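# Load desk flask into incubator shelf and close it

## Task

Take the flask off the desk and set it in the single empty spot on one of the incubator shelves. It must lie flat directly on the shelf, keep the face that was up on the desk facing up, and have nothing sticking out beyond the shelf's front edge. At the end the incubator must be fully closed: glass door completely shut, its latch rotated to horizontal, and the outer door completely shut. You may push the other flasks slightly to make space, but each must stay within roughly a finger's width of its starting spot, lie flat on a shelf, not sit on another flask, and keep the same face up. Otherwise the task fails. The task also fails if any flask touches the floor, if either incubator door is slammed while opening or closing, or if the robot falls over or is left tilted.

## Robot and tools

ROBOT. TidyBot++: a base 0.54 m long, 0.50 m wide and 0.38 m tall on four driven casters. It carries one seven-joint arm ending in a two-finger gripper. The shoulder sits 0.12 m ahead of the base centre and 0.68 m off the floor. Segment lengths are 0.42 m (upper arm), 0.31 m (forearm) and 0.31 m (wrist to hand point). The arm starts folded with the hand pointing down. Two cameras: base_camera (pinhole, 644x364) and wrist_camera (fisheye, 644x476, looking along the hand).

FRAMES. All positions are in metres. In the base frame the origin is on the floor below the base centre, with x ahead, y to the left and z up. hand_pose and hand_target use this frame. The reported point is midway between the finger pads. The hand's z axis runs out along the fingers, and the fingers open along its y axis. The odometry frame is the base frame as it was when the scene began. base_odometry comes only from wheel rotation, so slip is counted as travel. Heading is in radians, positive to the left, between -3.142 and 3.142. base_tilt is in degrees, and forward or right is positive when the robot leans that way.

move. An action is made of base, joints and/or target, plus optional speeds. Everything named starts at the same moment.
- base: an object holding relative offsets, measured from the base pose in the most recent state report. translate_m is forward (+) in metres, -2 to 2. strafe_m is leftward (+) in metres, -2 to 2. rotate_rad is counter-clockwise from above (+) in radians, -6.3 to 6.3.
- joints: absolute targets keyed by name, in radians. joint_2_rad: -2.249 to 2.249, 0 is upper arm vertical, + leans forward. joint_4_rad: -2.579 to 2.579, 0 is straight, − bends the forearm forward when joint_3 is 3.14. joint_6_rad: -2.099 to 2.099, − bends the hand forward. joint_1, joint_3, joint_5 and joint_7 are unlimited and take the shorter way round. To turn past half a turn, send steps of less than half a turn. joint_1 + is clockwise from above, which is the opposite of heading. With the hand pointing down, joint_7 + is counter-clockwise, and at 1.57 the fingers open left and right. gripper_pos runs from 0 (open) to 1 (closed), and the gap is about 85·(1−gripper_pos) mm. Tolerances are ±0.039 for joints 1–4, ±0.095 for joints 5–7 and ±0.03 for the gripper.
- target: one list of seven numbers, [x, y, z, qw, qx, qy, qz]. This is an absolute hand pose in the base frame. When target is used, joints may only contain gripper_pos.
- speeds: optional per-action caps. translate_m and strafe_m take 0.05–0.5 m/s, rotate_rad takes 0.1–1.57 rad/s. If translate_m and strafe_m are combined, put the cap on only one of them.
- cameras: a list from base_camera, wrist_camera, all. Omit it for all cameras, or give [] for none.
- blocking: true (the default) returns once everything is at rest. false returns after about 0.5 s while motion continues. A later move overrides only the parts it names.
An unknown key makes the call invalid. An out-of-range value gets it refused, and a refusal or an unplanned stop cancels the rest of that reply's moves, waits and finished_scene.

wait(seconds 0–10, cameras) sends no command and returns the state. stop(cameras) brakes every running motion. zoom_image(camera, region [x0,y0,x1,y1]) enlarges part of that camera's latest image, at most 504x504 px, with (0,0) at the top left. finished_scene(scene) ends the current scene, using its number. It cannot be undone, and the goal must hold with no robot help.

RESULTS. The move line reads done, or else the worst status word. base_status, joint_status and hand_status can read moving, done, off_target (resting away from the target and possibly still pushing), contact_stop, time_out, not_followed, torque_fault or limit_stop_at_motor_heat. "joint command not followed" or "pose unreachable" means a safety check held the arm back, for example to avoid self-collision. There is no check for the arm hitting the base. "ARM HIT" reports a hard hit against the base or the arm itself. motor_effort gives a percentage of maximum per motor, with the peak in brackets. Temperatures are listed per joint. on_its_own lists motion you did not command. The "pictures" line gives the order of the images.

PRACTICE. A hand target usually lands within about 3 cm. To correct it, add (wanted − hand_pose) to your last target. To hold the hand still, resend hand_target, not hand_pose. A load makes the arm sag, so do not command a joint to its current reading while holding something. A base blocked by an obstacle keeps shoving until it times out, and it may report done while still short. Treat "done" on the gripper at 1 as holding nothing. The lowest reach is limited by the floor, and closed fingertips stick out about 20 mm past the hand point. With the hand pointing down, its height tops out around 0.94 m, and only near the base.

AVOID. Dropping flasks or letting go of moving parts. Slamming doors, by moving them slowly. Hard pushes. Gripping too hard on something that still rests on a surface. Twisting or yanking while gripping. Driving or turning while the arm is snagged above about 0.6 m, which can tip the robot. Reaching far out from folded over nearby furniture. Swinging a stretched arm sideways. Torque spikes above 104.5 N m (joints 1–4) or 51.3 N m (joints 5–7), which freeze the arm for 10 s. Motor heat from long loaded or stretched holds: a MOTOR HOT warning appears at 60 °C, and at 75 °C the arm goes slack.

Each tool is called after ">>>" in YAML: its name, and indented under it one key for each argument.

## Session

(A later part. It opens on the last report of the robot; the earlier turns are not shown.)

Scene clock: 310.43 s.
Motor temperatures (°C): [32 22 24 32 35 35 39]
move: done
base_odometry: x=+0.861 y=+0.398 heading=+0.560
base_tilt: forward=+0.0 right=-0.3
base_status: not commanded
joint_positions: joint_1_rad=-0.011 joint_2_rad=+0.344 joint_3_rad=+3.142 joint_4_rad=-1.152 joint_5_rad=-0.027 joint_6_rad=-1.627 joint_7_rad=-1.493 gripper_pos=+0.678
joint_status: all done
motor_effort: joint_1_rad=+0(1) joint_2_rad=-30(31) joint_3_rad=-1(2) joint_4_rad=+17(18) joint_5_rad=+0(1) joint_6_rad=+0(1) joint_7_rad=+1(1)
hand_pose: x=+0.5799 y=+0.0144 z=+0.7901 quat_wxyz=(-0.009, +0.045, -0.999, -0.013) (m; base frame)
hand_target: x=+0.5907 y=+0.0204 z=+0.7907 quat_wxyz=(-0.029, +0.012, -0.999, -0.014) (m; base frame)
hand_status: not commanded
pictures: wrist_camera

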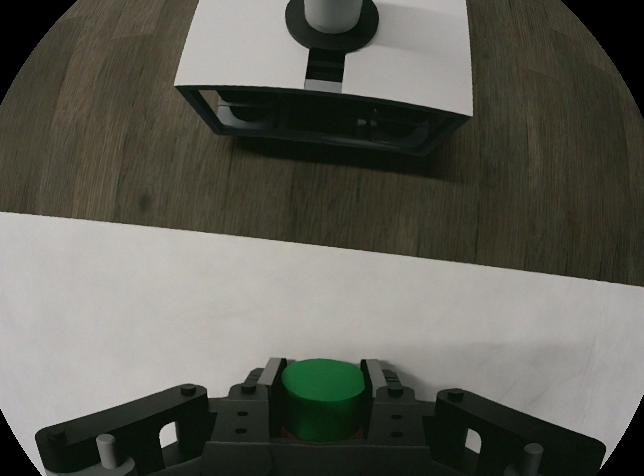

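>>> move:
  joints: {"joint_2_rad": 0.354}
  cameras: []

>>> move:
  joints: {"joint_2_rad": 0.362}
  cameras: []

Scene clock: 315.03 s.
Motor temperatures (°C): [32 22 24 32 35 35 39]
move: done
base_odometry: x=+0.861 y=+0.398 heading=+0.560
base_tilt: forward=+0.0 right=-0.3
base_status: not commanded
joint_positions: joint_1_rad=-0.011 joint_2_rad=+0.347 joint_3_rad=+3.142 joint_4_rad=-1.152 joint_5_rad=-0.027 joint_6_rad=-1.627 joint_7_rad=-1.493 gripper_pos=+0.678
joint_status: all done
motor_effort: joint_1_rad=+0(1) joint_2_rad=-26(30) joint_3_rad=-2(2) joint_4_rad=+15(17) joint_5_rad=+0(1) joint_6_rad=+0(1) joint_7_rad=+0(1)
hand_pose: x=+0.5803 y=+0.0144 z=+0.7887 quat_wxyz=(-0.008, +0.045, -0.999, -0.013) (m; base frame)
hand_target: x=+0.5922 y=+0.0204 z=+0.7841 quat_wxyz=(-0.022, +0.012, -1.000, -0.014) (m; base frame)
hand_status: not commanded
pictures: none
No camera images: "cameras" was empty.

Scene clock: 315.50 s.
Motor temperatures (°C): [32 22 24 32 35 35 39]
move: done
base_odometry: x=+0.861 y=+0.398 heading=+0.560
base_tilt: forward=+0.0 right=-0.3
base_status: not commanded
joint_positions: joint_1_rad=-0.011 joint_2_rad=+0.347 joint_3_rad=+3.142 joint_4_rad=-1.152 joint_5_rad=-0.027 joint_6_rad=-1.627 joint_7_rad=-1.493 gripper_pos=+0.678
joint_status: all done
motor_effort: joint_1_rad=+0(1) joint_2_rad=-26(27) joint_3_rad=-1(1) joint_4_rad=+15(15) joint_5_rad=-1(1) joint_6_rad=+0(0) joint_7_rad=+0(1)
hand_pose: x=+0.5803 y=+0.0144 z=+0.7887 quat_wxyz=(-0.008, +0.045, -0.999, -0.013) (m; base frame)
hand_target: x=+0.5930 y=+0.0205 z=+0.7803 quat_wxyz=(-0.018, +0.012, -1.000, -0.014) (m; base frame)
hand_status: not commanded
pictures: none
No camera images: "cameras" was empty.

>>> move:
  joints: {"joint_2_rad": 0.35, "gripper_pos": 0.6}
  cameras: []

>>> move:
  joints: {"gripper_pos": 0.1}
  cameras: ["wrist_camera"]

Scene clock: 321.53 s.
Motor temperatures (°C): [32 22 24 32 35 35 39]
move: done
base_odometry: x=+0.861 y=+0.398 heading=+0.560
base_tilt: forward=+0.0 right=-0.3
base_status: not commanded
joint_positions: joint_1_rad=-0.011 joint_2_rad=+0.351 joint_3_rad=+3.142 joint_4_rad=-1.152 joint_5_rad=-0.027 joint_6_rad=-1.627 joint_7_rad=-1.493 gripper_pos=+0.600
joint_status: all done
motor_effort: joint_1_rad=-1(2) joint_2_rad=-29(30) joint_3_rad=-1(2) joint_4_rad=+17(17) joint_5_rad=-1(1) joint_6_rad=+0(0) joint_7_rad=+0(1)
hand_pose: x=+0.5806 y=+0.0144 z=+0.7872 quat_wxyz=(-0.006, +0.045, -0.999, -0.013) (m; base frame)
hand_target: x=+0.5918 y=+0.0204 z=+0.7860 quat_wxyz=(-0.024, +0.012, -1.000, -0.014) (m; base frame)
hand_status: not commanded
pictures: none
No camera images: "cameras" was empty.

Scene clock: 322.37 s.
Motor temperatures (°C): [32 22 24 32 35 35 39]
move: done
base_odometry: x=+0.861 y=+0.398 heading=+0.560
base_tilt: forward=+0.0 right=-0.3
base_status: not commanded
joint_positions: joint_1_rad=-0.011 joint_2_rad=+0.351 joint_3_rad=+3.142 joint_4_rad=-1.152 joint_5_rad=-0.027 joint_6_rad=-1.627 joint_7_rad=-1.493 gripper_pos=+0.100
joint_status: all done
motor_effort: joint_1_rad=+0(1) joint_2_rad=-29(30) joint_3_rad=-1(2) joint_4_rad=+17(17) joint_5_rad=+0(1) joint_6_rad=+0(0) joint_7_rad=+0(1)
hand_pose: x=+0.5806 y=+0.0144 z=+0.7872 quat_wxyz=(-0.006, +0.045, -0.999, -0.013) (m; base frame)
hand_target: x=+0.5918 y=+0.0204 z=+0.7860 quat_wxyz=(-0.024, +0.012, -1.000, -0.014) (m; base frame)
hand_status: not commanded
pictures: wrist_camera

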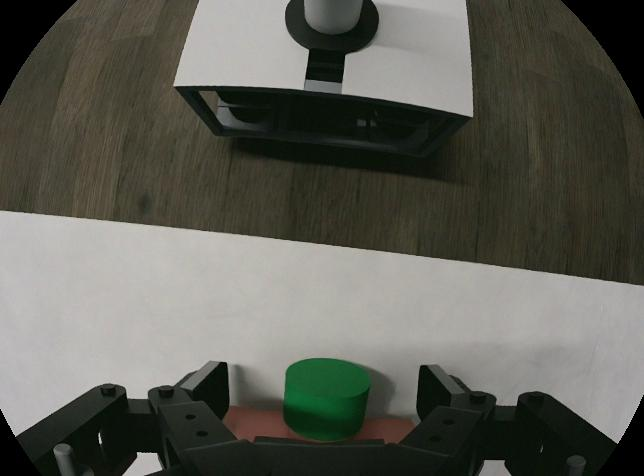

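>>> move:
  joints: {"gripper_pos": 0.0, "joint_2_rad": 0.226, "joint_4_rad": -0.95, "joint_6_rad": -1.95}
  cameras: ["wrist_camera"]

>>> move:
  base: {"translate_m": -0.25}
  speeds: {"translate_m": 0.2}
  joints: {"joint_7_rad": 0.0}
  cameras: []

>>> move:
  joints: {"joint_1_rad": 0.0, "joint_2_rad": 0.0, "joint_4_rad": -2.1, "joint_6_rad": 0.2, "joint_7_rad": 1.57}

Scene clock: 343.07 s.
Motor temperatures (°C): [31 22 24 32 35 35 39]
move: done
base_odometry: x=+0.861 y=+0.398 heading=+0.560
base_tilt: forward=+0.0 right=-0.3
base_status: not commanded
joint_positions: joint_1_rad=-0.011 joint_2_rad=+0.229 joint_3_rad=+3.142 joint_4_rad=-0.961 joint_5_rad=-0.027 joint_6_rad=-1.897 joint_7_rad=-1.493 gripper_pos=+0.000
joint_status: all done
motor_effort: joint_1_rad=+0(1) joint_2_rad=-23(32) joint_3_rad=-1(2) joint_4_rad=+16(18) joint_5_rad=+0(1) joint_6_rad=+1(1) joint_7_rad=+0(1)
hand_pose: x=+0.5231 y=+0.0134 z=+0.8976 quat_wxyz=(-0.027, +0.048, -0.998, -0.011) (m; base frame)
hand_target: x=+0.5079 y=+0.0179 z=+0.9016 quat_wxyz=(-0.008, +0.017, -1.000, -0.013) (m; base frame)
hand_status: not commanded
pictures: wrist_camera

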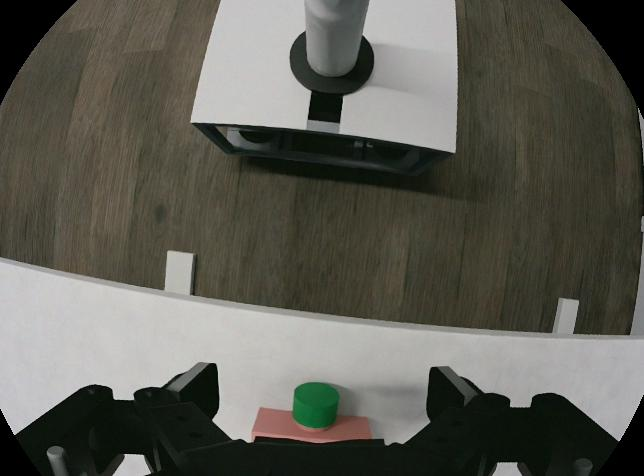

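Scene clock: 345.17 s.
Motor temperatures (°C): [31 22 24 32 35 35 39]
move: done
base_odometry: x=+0.649 y=+0.265 heading=+0.560
base_tilt: forward=+0.1 right=-0.3
base_status: done
joint_positions: joint_1_rad=-0.011 joint_2_rad=+0.230 joint_3_rad=+3.142 joint_4_rad=-0.961 joint_5_rad=-0.027 joint_6_rad=-1.904 joint_7_rad=-0.076 gripper_pos=+0.000
joint_status: all done
motor_effort: joint_1_rad=+0(1) joint_2_rad=-24(27) joint_3_rad=-1(2) joint_4_rad=+15(16) joint_5_rad=+0(1) joint_6_rad=+0(1) joint_7_rad=+0(1)
hand_pose: x=+0.5213 y=+0.0133 z=+0.8971 quat_wxyz=(-0.026, +0.687, -0.727, +0.007) (m; base frame)
hand_target: x=+0.5079 y=+0.0179 z=+0.9016 quat_wxyz=(-0.014, +0.719, -0.695, -0.003) (m; base frame)
hand_status: not commanded
pictures: none
No camera images: "cameras" was empty.

Scene clock: 348.27 s.
Motor temperatures (°C): [31 22 24 32 35 35 39]
move: done
base_odometry: x=+0.649 y=+0.265 heading=+0.560
base_tilt: forward=+0.1 right=-0.3
base_status: not commanded
joint_positions: joint_1_rad=-0.011 joint_2_rad=+0.022 joint_3_rad=+3.142 joint_4_rad=-2.087 joint_5_rad=-0.027 joint_6_rad=+0.147 joint_7_rad=+1.491 gripper_pos=+0.000
joint_status: all done
motor_effort: joint_1_rad=-1(2) joint_2_rad=-20(26) joint_3_rad=+0(2) joint_4_rad=+19(21) joint_5_rad=+0(1) joint_6_rad=+8(9) joint_7_rad=+0(1)
hand_pose: x=+0.6859 y=+0.0060 z=+0.8224 quat_wxyz=(-0.031, +0.830, -0.041, +0.555) (m; base frame)
hand_target: x=+0.6849 y=+0.0002 z=+0.8432 quat_wxyz=(-0.006, +0.813, -0.012, +0.582) (m; base frame)
hand_status: not commanded
pictures: base_camera, wrist_camera

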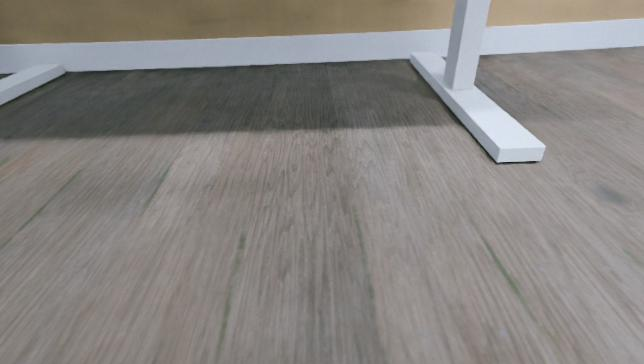

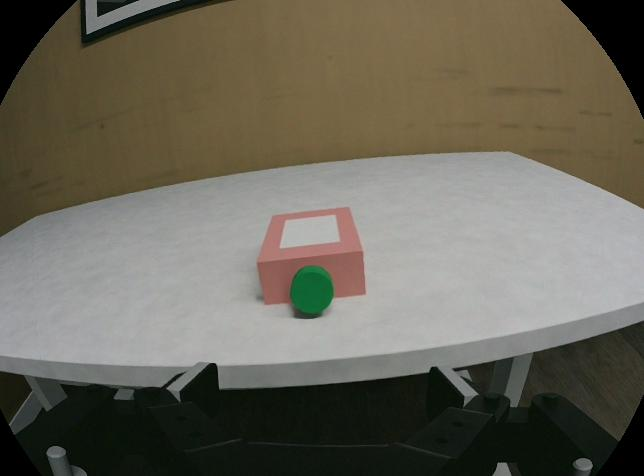

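>>> move:
  base: {"rotate_rad": 0.09}
  joints: {"joint_2_rad": 0.064, "joint_4_rad": -2.189, "joint_6_rad": 0.395, "joint_7_rad": 1.67}
  cameras: []

>>> move:
  base: {"strafe_m": -0.066}
  cameras: ["wrist_camera"]

Scene clock: 379.87 s.
Motor temperatures (°C): [31 22 23 31 35 35 39]
move: done
base_odometry: x=+0.649 y=+0.265 heading=+0.650
base_tilt: forward=+0.0 right=-0.4
base_status: done
joint_positions: joint_1_rad=-0.006 joint_2_rad=+0.061 joint_3_rad=+3.138 joint_4_rad=-2.180 joint_5_rad=-0.027 joint_6_rad=+0.345 joint_7_rad=+1.592 gripper_pos=+0.000
joint_status: all done
motor_effort: joint_1_rad=+0(2) joint_2_rad=-20(22) joint_3_rad=-1(3) joint_4_rad=+18(20) joint_5_rad=+0(1) joint_6_rad=+9(10) joint_7_rad=+0(1)
hand_pose: x=+0.6858 y=+0.0039 z=+0.8071 quat_wxyz=(+0.000, +0.812, +0.000, +0.583) (m; base frame)
hand_target: x=+0.6884 y=-0.0014 z=+0.8153 quat_wxyz=(+0.026, +0.801, +0.027, +0.598) (m; base frame)
hand_status: not commanded
pictures: none
No camera images: "cameras" was empty.

Scene clock: 380.90 s.
Motor temperatures (°C): [31 22 23 31 35 35 39]
move: done
base_odometry: x=+0.689 y=+0.212 heading=+0.651
base_tilt: forward=+0.0 right=-0.3
base_status: done
joint_positions: joint_1_rad=+0.001 joint_2_rad=+0.061 joint_3_rad=+3.140 joint_4_rad=-2.180 joint_5_rad=-0.027 joint_6_rad=+0.346 joint_7_rad=+1.592 gripper_pos=+0.000
joint_status: not commanded
motor_effort: joint_1_rad=-1(3) joint_2_rad=-20(21) joint_3_rad=+0(3) joint_4_rad=+18(19) joint_5_rad=+0(1) joint_6_rad=+9(9) joint_7_rad=+1(1)
hand_pose: x=+0.6860 y=-0.0009 z=+0.8073 quat_wxyz=(+0.002, +0.812, -0.004, +0.584) (m; base frame)
hand_target: x=+0.6884 y=-0.0014 z=+0.8153 quat_wxyz=(+0.026, +0.801, +0.027, +0.598) (m; base frame)
hand_status: not commanded
pictures: wrist_camera

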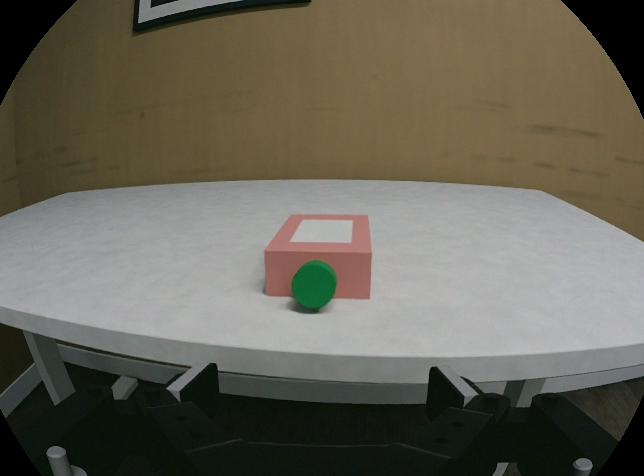

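>>> move:
  base: {"strafe_m": 0.005}
  joints: {"joint_2_rad": 0.09, "joint_6_rad": 0.42}
  cameras: []

>>> move:
  base: {"translate_m": 0.09}
  speeds: {"translate_m": 0.1}
  cameras: ["wrist_camera"]

Scene clock: 389.67 s.
Motor temperatures (°C): [31 22 23 31 35 35 39]
move: done
base_odometry: x=+0.686 y=+0.216 heading=+0.651
base_tilt: forward=+0.0 right=-0.3
base_status: done
joint_positions: joint_1_rad=+0.000 joint_2_rad=+0.083 joint_3_rad=+3.140 joint_4_rad=-2.180 joint_5_rad=-0.027 joint_6_rad=+0.373 joint_7_rad=+1.592 gripper_pos=+0.000
joint_status: all done
motor_effort: joint_1_rad=+0(4) joint_2_rad=-21(22) joint_3_rad=-1(3) joint_4_rad=+18(19) joint_5_rad=+0(1) joint_6_rad=+8(9) joint_7_rad=+1(1)
hand_pose: x=+0.6914 y=-0.0009 z=+0.8030 quat_wxyz=(+0.003, +0.810, -0.004, +0.586) (m; base frame)
hand_target: x=+0.6940 y=-0.0016 z=+0.8079 quat_wxyz=(+0.026, +0.801, +0.027, +0.598) (m; base frame)
hand_status: not commanded
pictures: none
No camera images: "cameras" was empty.

Scene clock: 391.10 s.
Motor temperatures (°C): [31 22 23 31 35 35 39]
move: done
base_odometry: x=+0.758 y=+0.271 heading=+0.651
base_tilt: forward=+0.0 right=-0.3
base_status: done
joint_positions: joint_1_rad=+0.000 joint_2_rad=+0.089 joint_3_rad=+3.140 joint_4_rad=-2.182 joint_5_rad=-0.027 joint_6_rad=+0.374 joint_7_rad=+1.592 gripper_pos=+0.000
joint_status: not commanded
motor_effort: joint_1_rad=-1(2) joint_2_rad=-21(23) joint_3_rad=-1(2) joint_4_rad=+18(19) joint_5_rad=+0(1) joint_6_rad=+9(9) joint_7_rad=+1(1)
hand_pose: x=+0.6917 y=-0.0009 z=+0.7985 quat_wxyz=(+0.003, +0.813, -0.004, +0.583) (m; base frame)
hand_target: x=+0.6940 y=-0.0016 z=+0.8079 quat_wxyz=(+0.026, +0.801, +0.027, +0.598) (m; base frame)
hand_status: not commanded
pictures: wrist_camera

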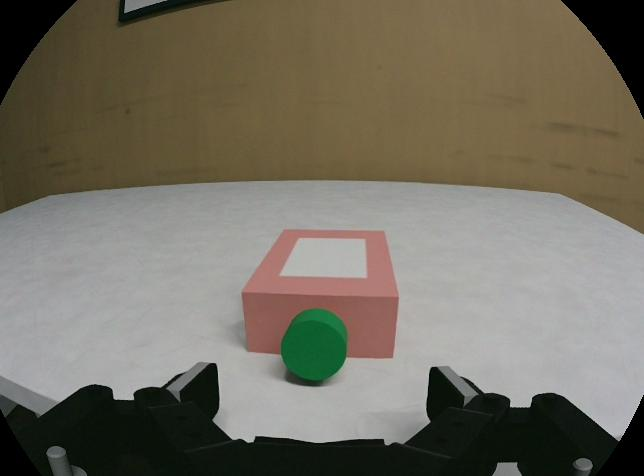

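>>> move:
  base: {"translate_m": 0.025}
  speeds: {"translate_m": 0.1}
  cameras: ["wrist_camera"]

Scene clock: 406.50 s.
Motor temperatures (°C): [31 22 23 31 35 35 39]
move: done
base_odometry: x=+0.778 y=+0.286 heading=+0.651
base_tilt: forward=+0.1 right=-0.4
base_status: done
joint_positions: joint_1_rad=+0.000 joint_2_rad=+0.097 joint_3_rad=+3.140 joint_4_rad=-2.184 joint_5_rad=-0.027 joint_6_rad=+0.375 joint_7_rad=+1.592 gripper_pos=+0.000
joint_status: not commanded
motor_effort: joint_1_rad=-1(1) joint_2_rad=-21(24) joint_3_rad=+0(2) joint_4_rad=+18(19) joint_5_rad=+0(1) joint_6_rad=+9(9) joint_7_rad=+0(1)
hand_pose: x=+0.6922 y=-0.0009 z=+0.7938 quat_wxyz=(+0.003, +0.815, -0.004, +0.580) (m; base frame)
hand_target: x=+0.6940 y=-0.0016 z=+0.8079 quat_wxyz=(+0.026, +0.801, +0.027, +0.598) (m; base frame)
hand_status: not commanded
pictures: wrist_camera

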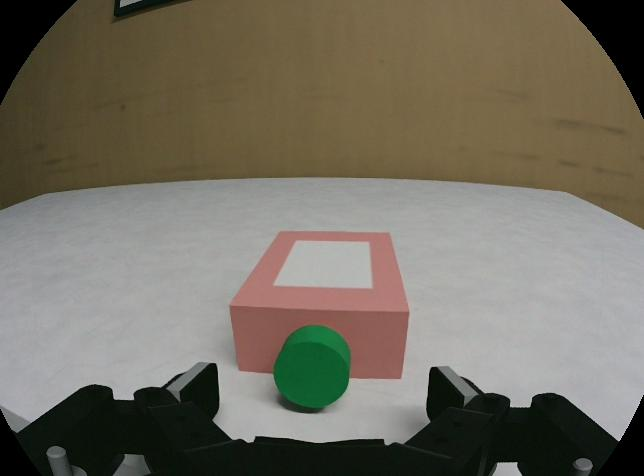

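>>> move:
  base: {"translate_m": 0.012}
  speeds: {"translate_m": 0.1}
  joints: {"joint_2_rad": 0.075}
  cameras: ["wrist_camera"]

Scene clock: 415.53 s.
Motor temperatures (°C): [31 22 23 31 35 35 39]
move: done
base_odometry: x=+0.787 y=+0.293 heading=+0.651
base_tilt: forward=+0.0 right=-0.4
base_status: done
joint_positions: joint_1_rad=+0.000 joint_2_rad=+0.087 joint_3_rad=+3.140 joint_4_rad=-2.185 joint_5_rad=-0.027 joint_6_rad=+0.376 joint_7_rad=+1.593 gripper_pos=+0.000
joint_status: all done
motor_effort: joint_1_rad=+0(1) joint_2_rad=-21(24) joint_3_rad=-1(2) joint_4_rad=+18(19) joint_5_rad=+0(1) joint_6_rad=+8(9) joint_7_rad=+1(1)
hand_pose: x=+0.6907 y=-0.0009 z=+0.7987 quat_wxyz=(+0.003, +0.812, -0.004, +0.583) (m; base frame)
hand_target: x=+0.6921 y=-0.0016 z=+0.8165 quat_wxyz=(+0.027, +0.796, +0.027, +0.604) (m; base frame)
hand_status: not commanded
pictures: wrist_camera

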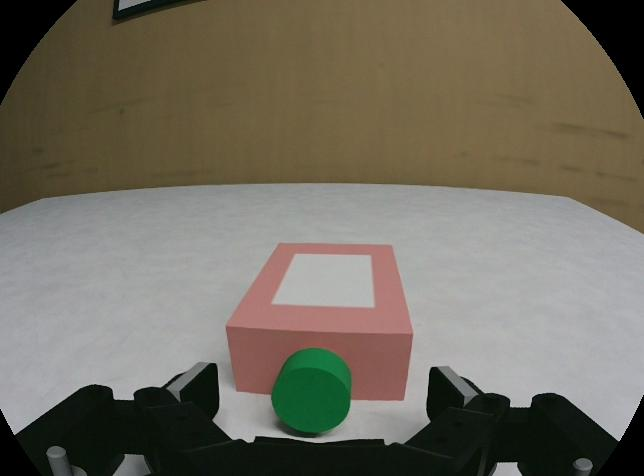

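>>> move:
  base: {"translate_m": 0.01}
  speeds: {"translate_m": 0.1}
  joints: {"gripper_pos": 0.5}
  cameras: ["wrist_camera"]

Scene clock: 429.57 s.
Motor temperatures (°C): [31 22 23 31 35 35 39]
move: done
base_odometry: x=+0.795 y=+0.299 heading=+0.652
base_tilt: forward=+0.0 right=-0.3
base_status: done
joint_positions: joint_1_rad=+0.000 joint_2_rad=+0.085 joint_3_rad=+3.140 joint_4_rad=-2.185 joint_5_rad=-0.027 joint_6_rad=+0.377 joint_7_rad=+1.593 gripper_pos=+0.500
joint_status: all done
motor_effort: joint_1_rad=+0(1) joint_2_rad=-21(24) joint_3_rad=-2(2) joint_4_rad=+18(19) joint_5_rad=+0(1) joint_6_rad=+9(9) joint_7_rad=+1(1)
hand_pose: x=+0.6905 y=-0.0009 z=+0.7996 quat_wxyz=(+0.003, +0.812, -0.004, +0.584) (m; base frame)
hand_target: x=+0.6921 y=-0.0016 z=+0.8165 quat_wxyz=(+0.027, +0.796, +0.027, +0.604) (m; base frame)
hand_status: not commanded
pictures: wrist_camera

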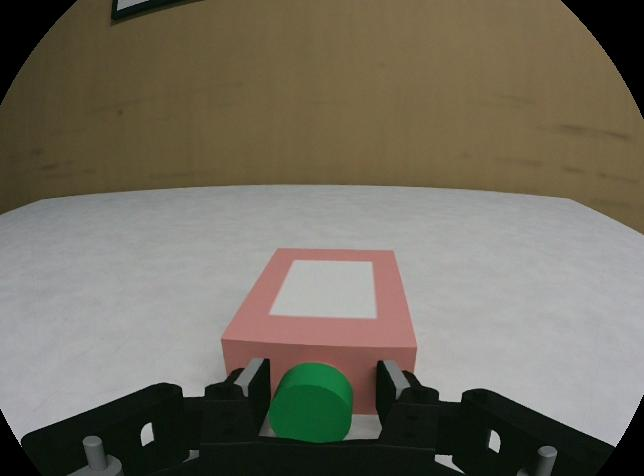

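>>> move:
  joints: {"gripper_pos": 0.66}
  cameras: []

>>> move:
  joints: {"gripper_pos": 0.85}
  cameras: ["wrist_camera"]

Scene clock: 435.23 s.
Motor temperatures (°C): [31 22 23 31 35 35 39]
move: done
base_odometry: x=+0.795 y=+0.299 heading=+0.652
base_tilt: forward=+0.0 right=-0.3
base_status: not commanded
joint_positions: joint_1_rad=+0.000 joint_2_rad=+0.085 joint_3_rad=+3.140 joint_4_rad=-2.185 joint_5_rad=-0.027 joint_6_rad=+0.377 joint_7_rad=+1.593 gripper_pos=+0.656
joint_status: all done
motor_effort: joint_1_rad=+0(1) joint_2_rad=-21(21) joint_3_rad=-1(1) joint_4_rad=+18(19) joint_5_rad=+0(1) joint_6_rad=+8(9) joint_7_rad=+1(1)
hand_pose: x=+0.6905 y=-0.0009 z=+0.7996 quat_wxyz=(+0.003, +0.812, -0.003, +0.584) (m; base frame)
hand_target: x=+0.6921 y=-0.0016 z=+0.8165 quat_wxyz=(+0.027, +0.796, +0.027, +0.604) (m; base frame)
hand_status: not commanded
pictures: none
No camera images: "cameras" was empty.

Scene clock: 435.83 s.
Motor temperatures (°C): [31 22 23 31 35 35 39]
move: off_target
base_odometry: x=+0.795 y=+0.299 heading=+0.652
base_tilt: forward=+0.1 right=-0.3
base_status: not commanded
joint_positions: joint_1_rad=+0.000 joint_2_rad=+0.085 joint_3_rad=+3.140 joint_4_rad=-2.185 joint_5_rad=-0.027 joint_6_rad=+0.377 joint_7_rad=+1.593 gripper_pos=+0.686
joint_status: gripper_pos off_target (ended at +0.686, target +0.850)
motor_effort: joint_1_rad=-1(1) joint_2_rad=-21(21) joint_3_rad=-1(2) joint_4_rad=+18(18) joint_5_rad=+0(1) joint_6_rad=+9(9) joint_7_rad=+0(1)
hand_pose: x=+0.6905 y=-0.0009 z=+0.7998 quat_wxyz=(+0.003, +0.812, -0.003, +0.584) (m; base frame)
hand_target: x=+0.6921 y=-0.0016 z=+0.8165 quat_wxyz=(+0.027, +0.796, +0.027, +0.604) (m; base frame)
hand_status: not commanded
pictures: wrist_camera

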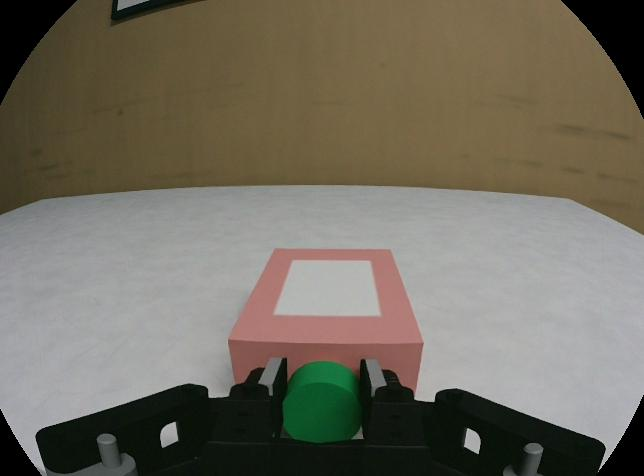

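>>> move:
  joints: {"joint_2_rad": 0.005, "joint_4_rad": -2.106, "joint_6_rad": 0.27, "gripper_pos": 0.92}
  cameras: ["wrist_camera"]

Scene clock: 448.43 s.
Motor temperatures (°C): [31 22 23 31 35 35 39]
move: off_target
base_odometry: x=+0.795 y=+0.299 heading=+0.652
base_tilt: forward=+0.1 right=-0.3
base_status: not commanded
joint_positions: joint_1_rad=+0.000 joint_2_rad=+0.024 joint_3_rad=+3.140 joint_4_rad=-2.122 joint_5_rad=-0.027 joint_6_rad=+0.300 joint_7_rad=+1.593 gripper_pos=+0.686
joint_status: gripper_pos off_target (ended at +0.686, target +0.920); the others done
motor_effort: joint_1_rad=+0(1) joint_2_rad=-21(24) joint_3_rad=-1(2) joint_4_rad=+20(21) joint_5_rad=+1(1) joint_6_rad=+10(10) joint_7_rad=+0(1)
hand_pose: x=+0.6923 y=-0.0003 z=+0.8466 quat_wxyz=(+0.002, +0.798, -0.003, +0.603) (m; base frame)
hand_target: x=+0.6907 y=-0.0004 z=+0.8578 quat_wxyz=(+0.025, +0.795, +0.027, +0.605) (m; base frame)
hand_status: not commanded
pictures: wrist_camera

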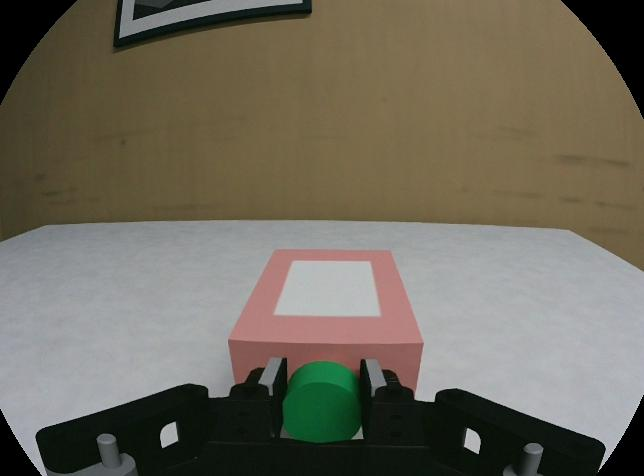

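>>> move:
  base: {"translate_m": -0.55}
  speeds: {"translate_m": 0.3}
  cameras: []

>>> move:
  base: {"rotate_rad": -1.65}
  speeds: {"rotate_rad": 0.6}
  joints: {"joint_2_rad": -0.31, "joint_4_rad": -1.72, "joint_6_rad": -0.42}

Scene clock: 473.23 s.
Motor temperatures (°C): [31 22 23 31 35 35 39]
move: done
base_odometry: x=+0.358 y=-0.035 heading=+0.652
base_tilt: forward=+0.1 right=-0.3
base_status: done
joint_positions: joint_1_rad=+0.000 joint_2_rad=+0.017 joint_3_rad=+3.140 joint_4_rad=-2.118 joint_5_rad=-0.027 joint_6_rad=+0.300 joint_7_rad=+1.593 gripper_pos=+0.686
joint_status: not commanded
motor_effort: joint_1_rad=+0(1) joint_2_rad=-21(24) joint_3_rad=-1(2) joint_4_rad=+20(22) joint_5_rad=+0(1) joint_6_rad=+10(10) joint_7_rad=+0(1)
hand_pose: x=+0.6922 y=-0.0003 z=+0.8534 quat_wxyz=(+0.002, +0.794, -0.003, +0.608) (m; base frame)
hand_target: x=+0.6907 y=-0.0004 z=+0.8578 quat_wxyz=(+0.025, +0.795, +0.027, +0.605) (m; base frame)
hand_status: not commanded
pictures: none
No camera images: "cameras" was empty.

Scene clock: 476.70 s.
Motor temperatures (°C): [31 22 23 31 35 35 39]
move: done
base_odometry: x=+0.358 y=-0.035 heading=-0.998
base_tilt: forward=+0.0 right=-0.3
base_status: done
joint_positions: joint_1_rad=-0.001 joint_2_rad=-0.300 joint_3_rad=+3.140 joint_4_rad=-1.738 joint_5_rad=-0.027 joint_6_rad=-0.372 joint_7_rad=+1.593 gripper_pos=+0.686
joint_status: all done
motor_effort: joint_1_rad=-1(2) joint_2_rad=-12(24) joint_3_rad=-1(3) joint_4_rad=+23(24) joint_5_rad=+0(1) joint_6_rad=+10(11) joint_7_rad=+1(1)
hand_pose: x=+0.6086 y=+0.0058 z=+1.0515 quat_wxyz=(-0.005, +0.786, +0.003, +0.618) (m; base frame)
hand_target: x=+0.6018 y=+0.0052 z=+1.0531 quat_wxyz=(+0.018, +0.792, +0.033, +0.610) (m; base frame)
hand_status: not commanded
pictures: base_camera, wrist_camera

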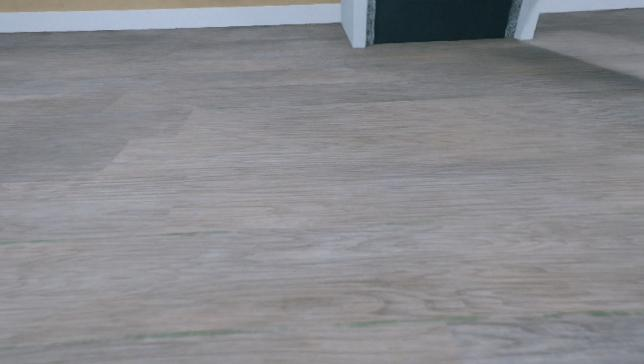

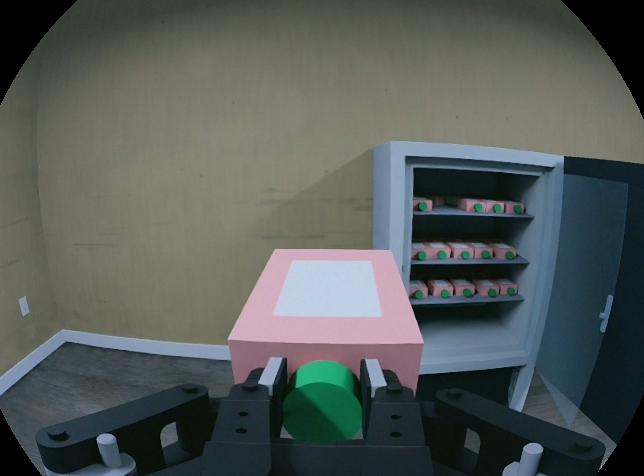

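>>> move:
  base: {"rotate_rad": 0.128}
  speeds: {"rotate_rad": 0.5}
  cameras: []

>>> move:
  base: {"strafe_m": -0.6}
  speeds: {"strafe_m": 0.3}

Scene clock: 501.63 s.
Motor temperatures (°C): [31 22 23 32 35 35 39]
move: done
base_odometry: x=+0.358 y=-0.035 heading=-0.870
base_tilt: forward=+0.1 right=-0.3
base_status: done
joint_positions: joint_1_rad=-0.002 joint_2_rad=-0.300 joint_3_rad=+3.137 joint_4_rad=-1.738 joint_5_rad=-0.027 joint_6_rad=-0.373 joint_7_rad=+1.593 gripper_pos=+0.686
joint_status: not commanded
motor_effort: joint_1_rad=-1(2) joint_2_rad=-11(12) joint_3_rad=+0(3) joint_4_rad=+23(23) joint_5_rad=+0(1) joint_6_rad=+10(10) joint_7_rad=+0(1)
hand_pose: x=+0.6085 y=+0.0084 z=+1.0513 quat_wxyz=(-0.006, +0.787, +0.005, +0.617) (m; base frame)
hand_target: x=+0.6018 y=+0.0052 z=+1.0531 quat_wxyz=(+0.018, +0.792, +0.033, +0.610) (m; base frame)
hand_status: not commanded
pictures: none
No camera images: "cameras" was empty.

Scene clock: 504.47 s.
Motor temperatures (°C): [31 22 23 32 35 35 39]
move: done
base_odometry: x=-0.101 y=-0.421 heading=-0.871
base_tilt: forward=+0.1 right=-0.3
base_status: done
joint_positions: joint_1_rad=-0.002 joint_2_rad=-0.300 joint_3_rad=+3.139 joint_4_rad=-1.738 joint_5_rad=-0.027 joint_6_rad=-0.373 joint_7_rad=+1.593 gripper_pos=+0.686
joint_status: not commanded
motor_effort: joint_1_rad=+0(3) joint_2_rad=-11(12) joint_3_rad=+0(4) joint_4_rad=+23(24) joint_5_rad=+0(1) joint_6_rad=+10(10) joint_7_rad=+1(1)
hand_pose: x=+0.6086 y=+0.0073 z=+1.0513 quat_wxyz=(-0.006, +0.787, +0.004, +0.617) (m; base frame)
hand_target: x=+0.6018 y=+0.0052 z=+1.0531 quat_wxyz=(+0.018, +0.792, +0.033, +0.610) (m; base frame)
hand_status: not commanded
pictures: base_camera, wrist_camera

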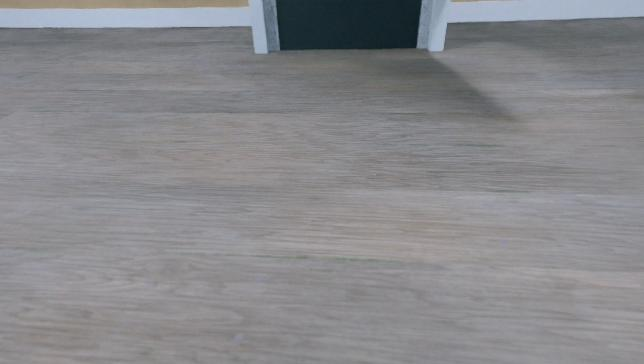

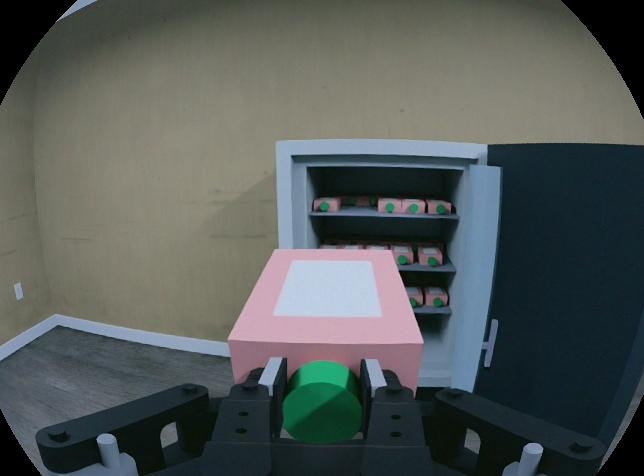

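>>> move:
  base: {"strafe_m": -0.15, "translate_m": 0.4}
  speeds: {"translate_m": 0.25}

>>> zoom_image:
  camera: "wrist_camera"
  region: [200, 130, 460, 280]

Scene clock: 518.40 s.
Motor temperatures (°C): [31 22 23 32 35 35 39]
move: done
base_odometry: x=+0.042 y=-0.824 heading=-0.871
base_tilt: forward=+0.0 right=-0.3
base_status: done
joint_positions: joint_1_rad=-0.002 joint_2_rad=-0.300 joint_3_rad=+3.139 joint_4_rad=-1.738 joint_5_rad=-0.027 joint_6_rad=-0.374 joint_7_rad=+1.593 gripper_pos=+0.686
joint_status: not commanded
motor_effort: joint_1_rad=-1(1) joint_2_rad=-12(14) joint_3_rad=+0(1) joint_4_rad=+23(24) joint_5_rad=+0(1) joint_6_rad=+10(10) joint_7_rad=+1(1)
hand_pose: x=+0.6084 y=+0.0073 z=+1.0510 quat_wxyz=(-0.006, +0.787, +0.004, +0.617) (m; base frame)
hand_target: x=+0.6018 y=+0.0052 z=+1.0531 quat_wxyz=(+0.018, +0.792, +0.033, +0.610) (m; base frame)
hand_status: not commanded
pictures: base_camera, wrist_camera

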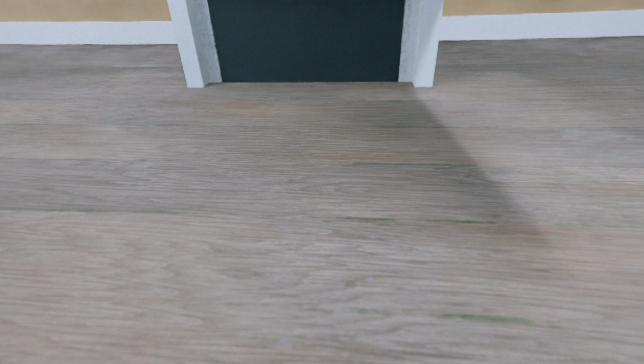

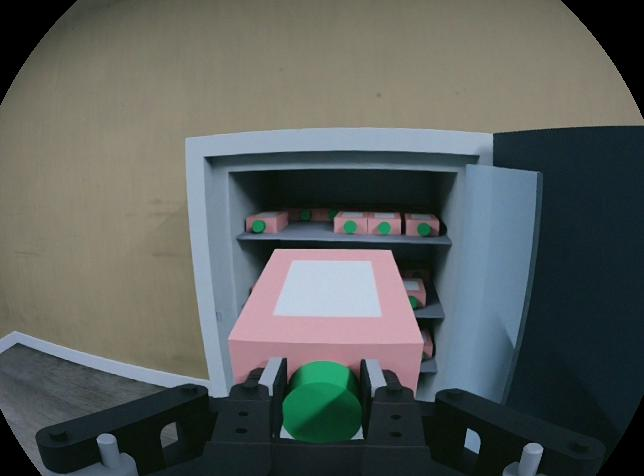

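Scaled by 1.938.

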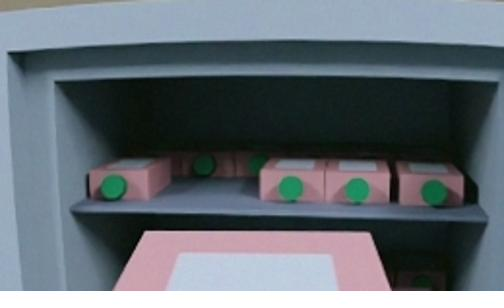

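>>> move:
  base: {"strafe_m": 0.028}
  joints: {"joint_2_rad": 0.3, "joint_4_rad": -1.0, "joint_6_rad": -0.53}

>>> zoom_image:
  camera: "wrist_camera"
  region: [160, 130, 500, 360]

Scene clock: 576.77 s.
Motor temperatures (°C): [31 21 23 32 35 35 39]
move: done
base_odometry: x=+0.064 y=-0.806 heading=-0.871
base_tilt: forward=+0.1 right=-0.4
base_status: done
joint_positions: joint_1_rad=-0.003 joint_2_rad=+0.311 joint_3_rad=+3.136 joint_4_rad=-1.027 joint_5_rad=-0.027 joint_6_rad=-0.482 joint_7_rad=+1.593 gripper_pos=+0.686
joint_status: all done
motor_effort: joint_1_rad=+0(2) joint_2_rad=-34(37) joint_3_rad=-1(3) joint_4_rad=+23(24) joint_5_rad=+1(1) joint_6_rad=+10(10) joint_7_rad=+1(1)
hand_pose: x=+0.8551 y=+0.0102 z=+1.0789 quat_wxyz=(-0.008, +0.789, +0.006, +0.614) (m; base frame)
hand_target: x=+0.8471 y=+0.0061 z=+1.0882 quat_wxyz=(+0.018, +0.792, +0.035, +0.610) (m; base frame)
hand_status: not commanded
pictures: base_camera, wrist_camera

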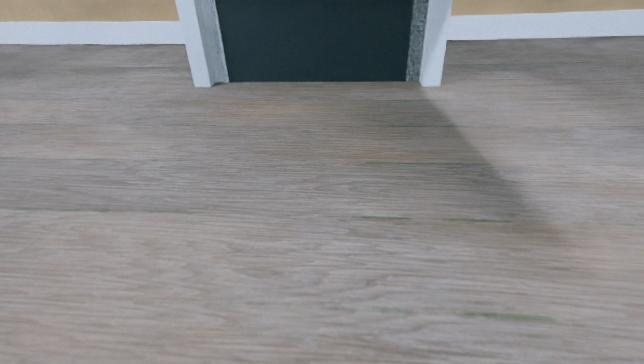

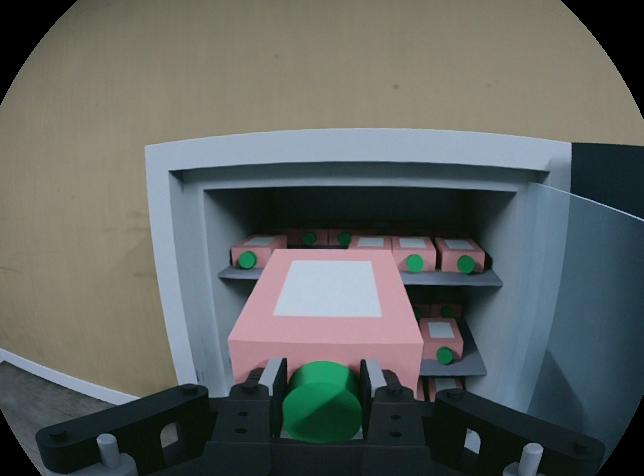

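Scaled by 1.482.

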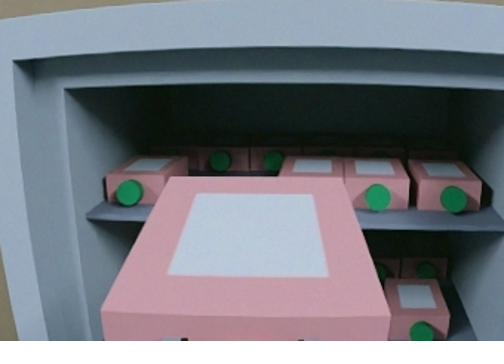

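>>> move:
  base: {"rotate_rad": -0.04}
  joints: {"joint_6_rad": -0.62}
  cameras: []

>>> move:
  base: {"strafe_m": 0.065}

>>> zoom_image:
  camera: "wrist_camera"
  region: [160, 130, 500, 360]

Scene clock: 607.57 s.
Motor temperatures (°C): [31 22 23 32 35 35 39]
move: done
base_odometry: x=+0.064 y=-0.806 heading=-0.911
base_tilt: forward=+0.1 right=-0.3
base_status: done
joint_positions: joint_1_rad=+0.005 joint_2_rad=+0.312 joint_3_rad=+3.140 joint_4_rad=-1.018 joint_5_rad=-0.027 joint_6_rad=-0.586 joint_7_rad=+1.593 gripper_pos=+0.686
joint_status: all done
motor_effort: joint_1_rad=+0(3) joint_2_rad=-34(36) joint_3_rad=-1(4) joint_4_rad=+22(24) joint_5_rad=+0(1) joint_6_rad=+9(11) joint_7_rad=+1(1)
hand_pose: x=+0.8463 y=+0.0032 z=+1.0516 quat_wxyz=(-0.005, +0.818, +0.003, +0.575) (m; base frame)
hand_target: x=+0.8387 y=+0.0067 z=+1.0614 quat_wxyz=(+0.016, +0.818, +0.036, +0.573) (m; base frame)
hand_status: not commanded
pictures: none
No camera images: "cameras" was empty.

Scene clock: 608.73 s.
Motor temperatures (°C): [31 22 23 32 35 35 39]
move: done
base_odometry: x=+0.115 y=-0.766 heading=-0.911
base_tilt: forward=+0.0 right=-0.3
base_status: done
joint_positions: joint_1_rad=-0.004 joint_2_rad=+0.312 joint_3_rad=+3.139 joint_4_rad=-1.018 joint_5_rad=-0.027 joint_6_rad=-0.586 joint_7_rad=+1.593 gripper_pos=+0.686
joint_status: not commanded
motor_effort: joint_1_rad=+0(4) joint_2_rad=-34(35) joint_3_rad=-1(3) joint_4_rad=+22(23) joint_5_rad=+0(1) joint_6_rad=+10(10) joint_7_rad=+1(1)
hand_pose: x=+0.8462 y=+0.0104 z=+1.0516 quat_wxyz=(-0.008, +0.818, +0.007, +0.575) (m; base frame)
hand_target: x=+0.8387 y=+0.0067 z=+1.0614 quat_wxyz=(+0.016, +0.818, +0.036, +0.573) (m; base frame)
hand_status: not commanded
pictures: base_camera, wrist_camera

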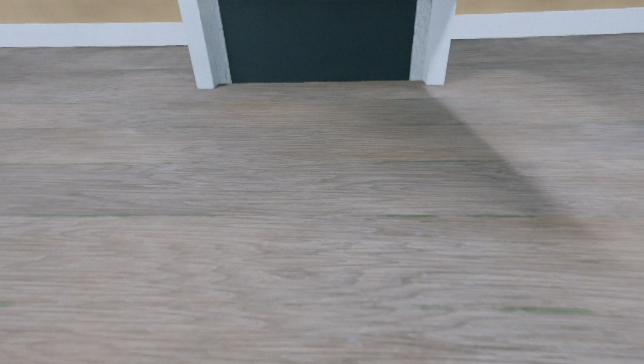

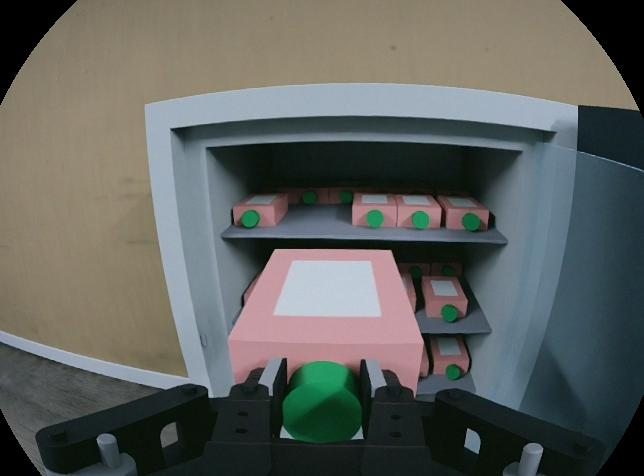

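Scaled by 1.482.

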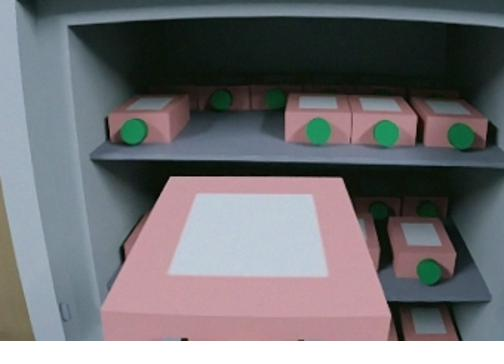

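>>> move:
  base: {"strafe_m": 0.023}
  joints: {"joint_6_rad": -0.6}
  cameras: []

>>> move:
  base: {"translate_m": 0.24}
  speeds: {"translate_m": 0.15}

>>> zoom_image:
  camera: "wrist_camera"
  region: [160, 130, 500, 360]

Scene clock: 639.80 s.
Motor temperatures (°C): [31 22 23 32 35 34 39]
move: done
base_odometry: x=+0.134 y=-0.752 heading=-0.911
base_tilt: forward=+0.0 right=-0.3
base_status: done
joint_positions: joint_1_rad=-0.006 joint_2_rad=+0.312 joint_3_rad=+3.138 joint_4_rad=-1.018 joint_5_rad=-0.027 joint_6_rad=-0.586 joint_7_rad=+1.593 gripper_pos=+0.686
joint_status: all done
motor_effort: joint_1_rad=-1(3) joint_2_rad=-34(35) joint_3_rad=-1(3) joint_4_rad=+23(23) joint_5_rad=+0(1) joint_6_rad=+10(10) joint_7_rad=+1(1)
hand_pose: x=+0.8462 y=+0.0119 z=+1.0517 quat_wxyz=(-0.009, +0.818, +0.007, +0.575) (m; base frame)
hand_target: x=+0.8408 y=+0.0065 z=+1.0673 quat_wxyz=(+0.016, +0.813, +0.036, +0.582) (m; base frame)
hand_status: not commanded
pictures: none
No camera images: "cameras" was empty.

Scene clock: 642.03 s.
Motor temperatures (°C): [31 22 23 32 35 34 39]
move: done
base_odometry: x=+0.281 y=-0.942 heading=-0.911
base_tilt: forward=+0.0 right=-0.3
base_status: done
joint_positions: joint_1_rad=-0.006 joint_2_rad=+0.318 joint_3_rad=+3.138 joint_4_rad=-1.018 joint_5_rad=-0.027 joint_6_rad=-0.586 joint_7_rad=+1.593 gripper_pos=+0.686
joint_status: not commanded
motor_effort: joint_1_rad=+0(1) joint_2_rad=-34(38) joint_3_rad=-1(2) joint_4_rad=+22(24) joint_5_rad=+0(1) joint_6_rad=+9(10) joint_7_rad=+1(1)
hand_pose: x=+0.8485 y=+0.0119 z=+1.0475 quat_wxyz=(-0.009, +0.820, +0.007, +0.573) (m; base frame)
hand_target: x=+0.8408 y=+0.0065 z=+1.0673 quat_wxyz=(+0.016, +0.813, +0.036, +0.582) (m; base frame)
hand_status: not commanded
pictures: base_camera, wrist_camera

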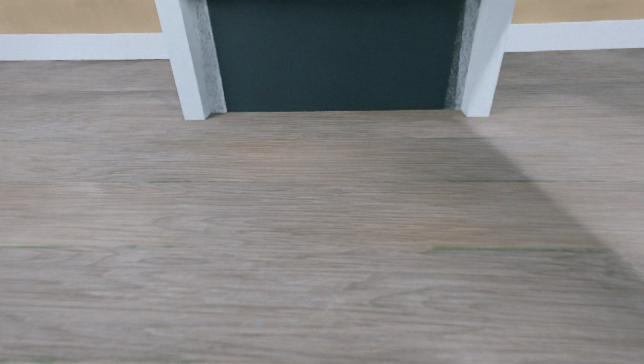

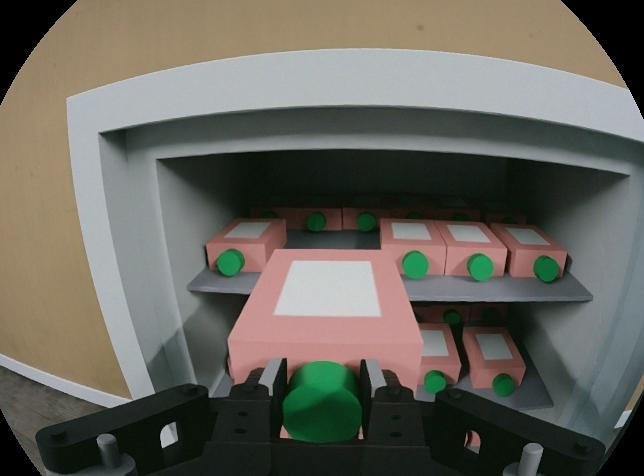

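Scaled by 1.482.

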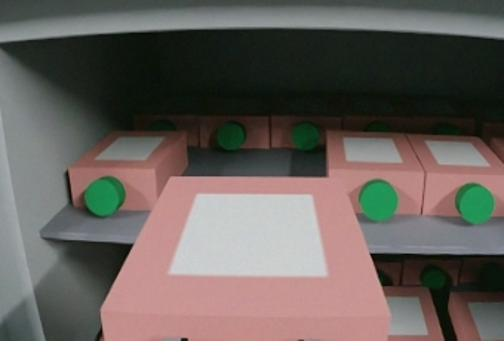

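>>> move:
  base: {"translate_m": 0.15}
  speeds: {"translate_m": 0.1}
  joints: {"joint_2_rad": 0.318, "joint_6_rad": -0.56}

>>> zoom_image:
  camera: "wrist_camera"
  region: [160, 130, 500, 360]

Scene clock: 680.47 s.
Motor temperatures (°C): [31 22 23 32 35 34 39]
move: done
base_odometry: x=+0.373 y=-1.060 heading=-0.911
base_tilt: forward=+0.0 right=-0.3
base_status: done
joint_positions: joint_1_rad=-0.006 joint_2_rad=+0.331 joint_3_rad=+3.138 joint_4_rad=-1.018 joint_5_rad=-0.027 joint_6_rad=-0.577 joint_7_rad=+1.593 gripper_pos=+0.686
joint_status: all done
motor_effort: joint_1_rad=+0(2) joint_2_rad=-35(37) joint_3_rad=-1(2) joint_4_rad=+22(24) joint_5_rad=+0(1) joint_6_rad=+10(10) joint_7_rad=+1(1)
hand_pose: x=+0.8543 y=+0.0118 z=+1.0408 quat_wxyz=(-0.009, +0.821, +0.007, +0.571) (m; base frame)
hand_target: x=+0.8516 y=+0.0063 z=+1.0660 quat_wxyz=(+0.017, +0.806, +0.035, +0.590) (m; base frame)
hand_status: not commanded
pictures: base_camera, wrist_camera

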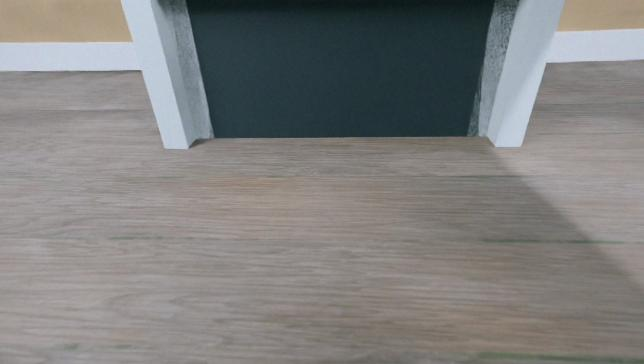

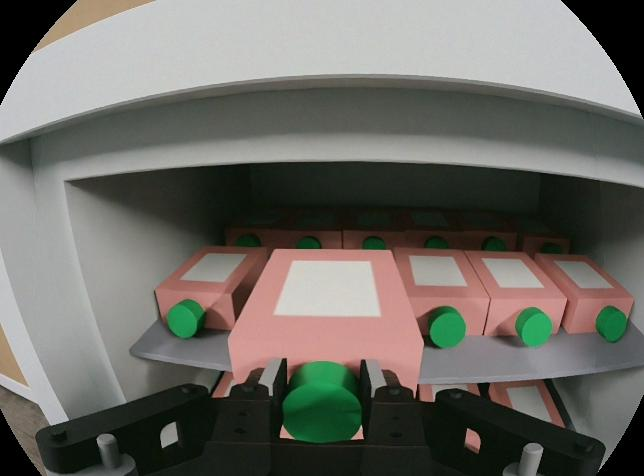

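Scaled by 1.482.

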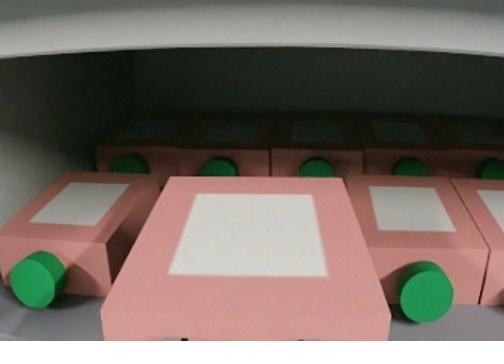

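>>> move:
  base: {"translate_m": 0.07, "strafe_m": 0.004}
  speeds: {"translate_m": 0.08}

>>> zoom_image:
  camera: "wrist_camera"
  region: [70, 200, 500, 440]

Scene clock: 696.37 s.
Motor temperatures (°C): [31 22 23 32 35 34 39]
move: done
base_odometry: x=+0.419 y=-1.114 heading=-0.911
base_tilt: forward=+0.0 right=-0.3
base_status: done
joint_positions: joint_1_rad=-0.006 joint_2_rad=+0.333 joint_3_rad=+3.138 joint_4_rad=-1.018 joint_5_rad=-0.027 joint_6_rad=-0.577 joint_7_rad=+1.593 gripper_pos=+0.686
joint_status: not commanded
motor_effort: joint_1_rad=+0(2) joint_2_rad=-35(37) joint_3_rad=-1(3) joint_4_rad=+23(23) joint_5_rad=+0(0) joint_6_rad=+9(10) joint_7_rad=+1(1)
hand_pose: x=+0.8550 y=+0.0118 z=+1.0395 quat_wxyz=(-0.009, +0.821, +0.007, +0.571) (m; base frame)
hand_target: x=+0.8516 y=+0.0063 z=+1.0660 quat_wxyz=(+0.017, +0.806, +0.035, +0.590) (m; base frame)
hand_status: not commanded
pictures: base_camera, wrist_camera

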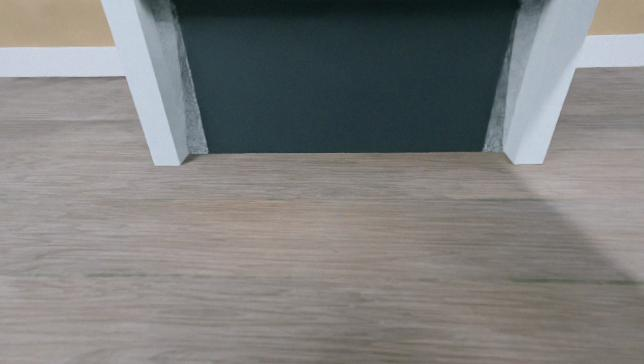

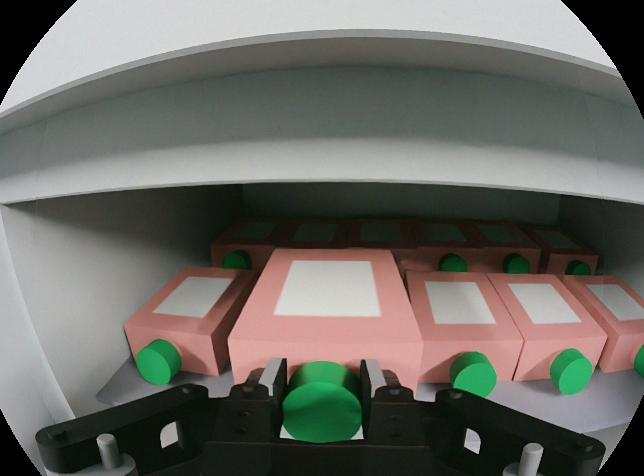

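Scaled by 1.172.

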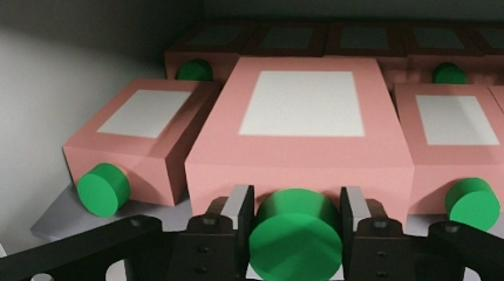

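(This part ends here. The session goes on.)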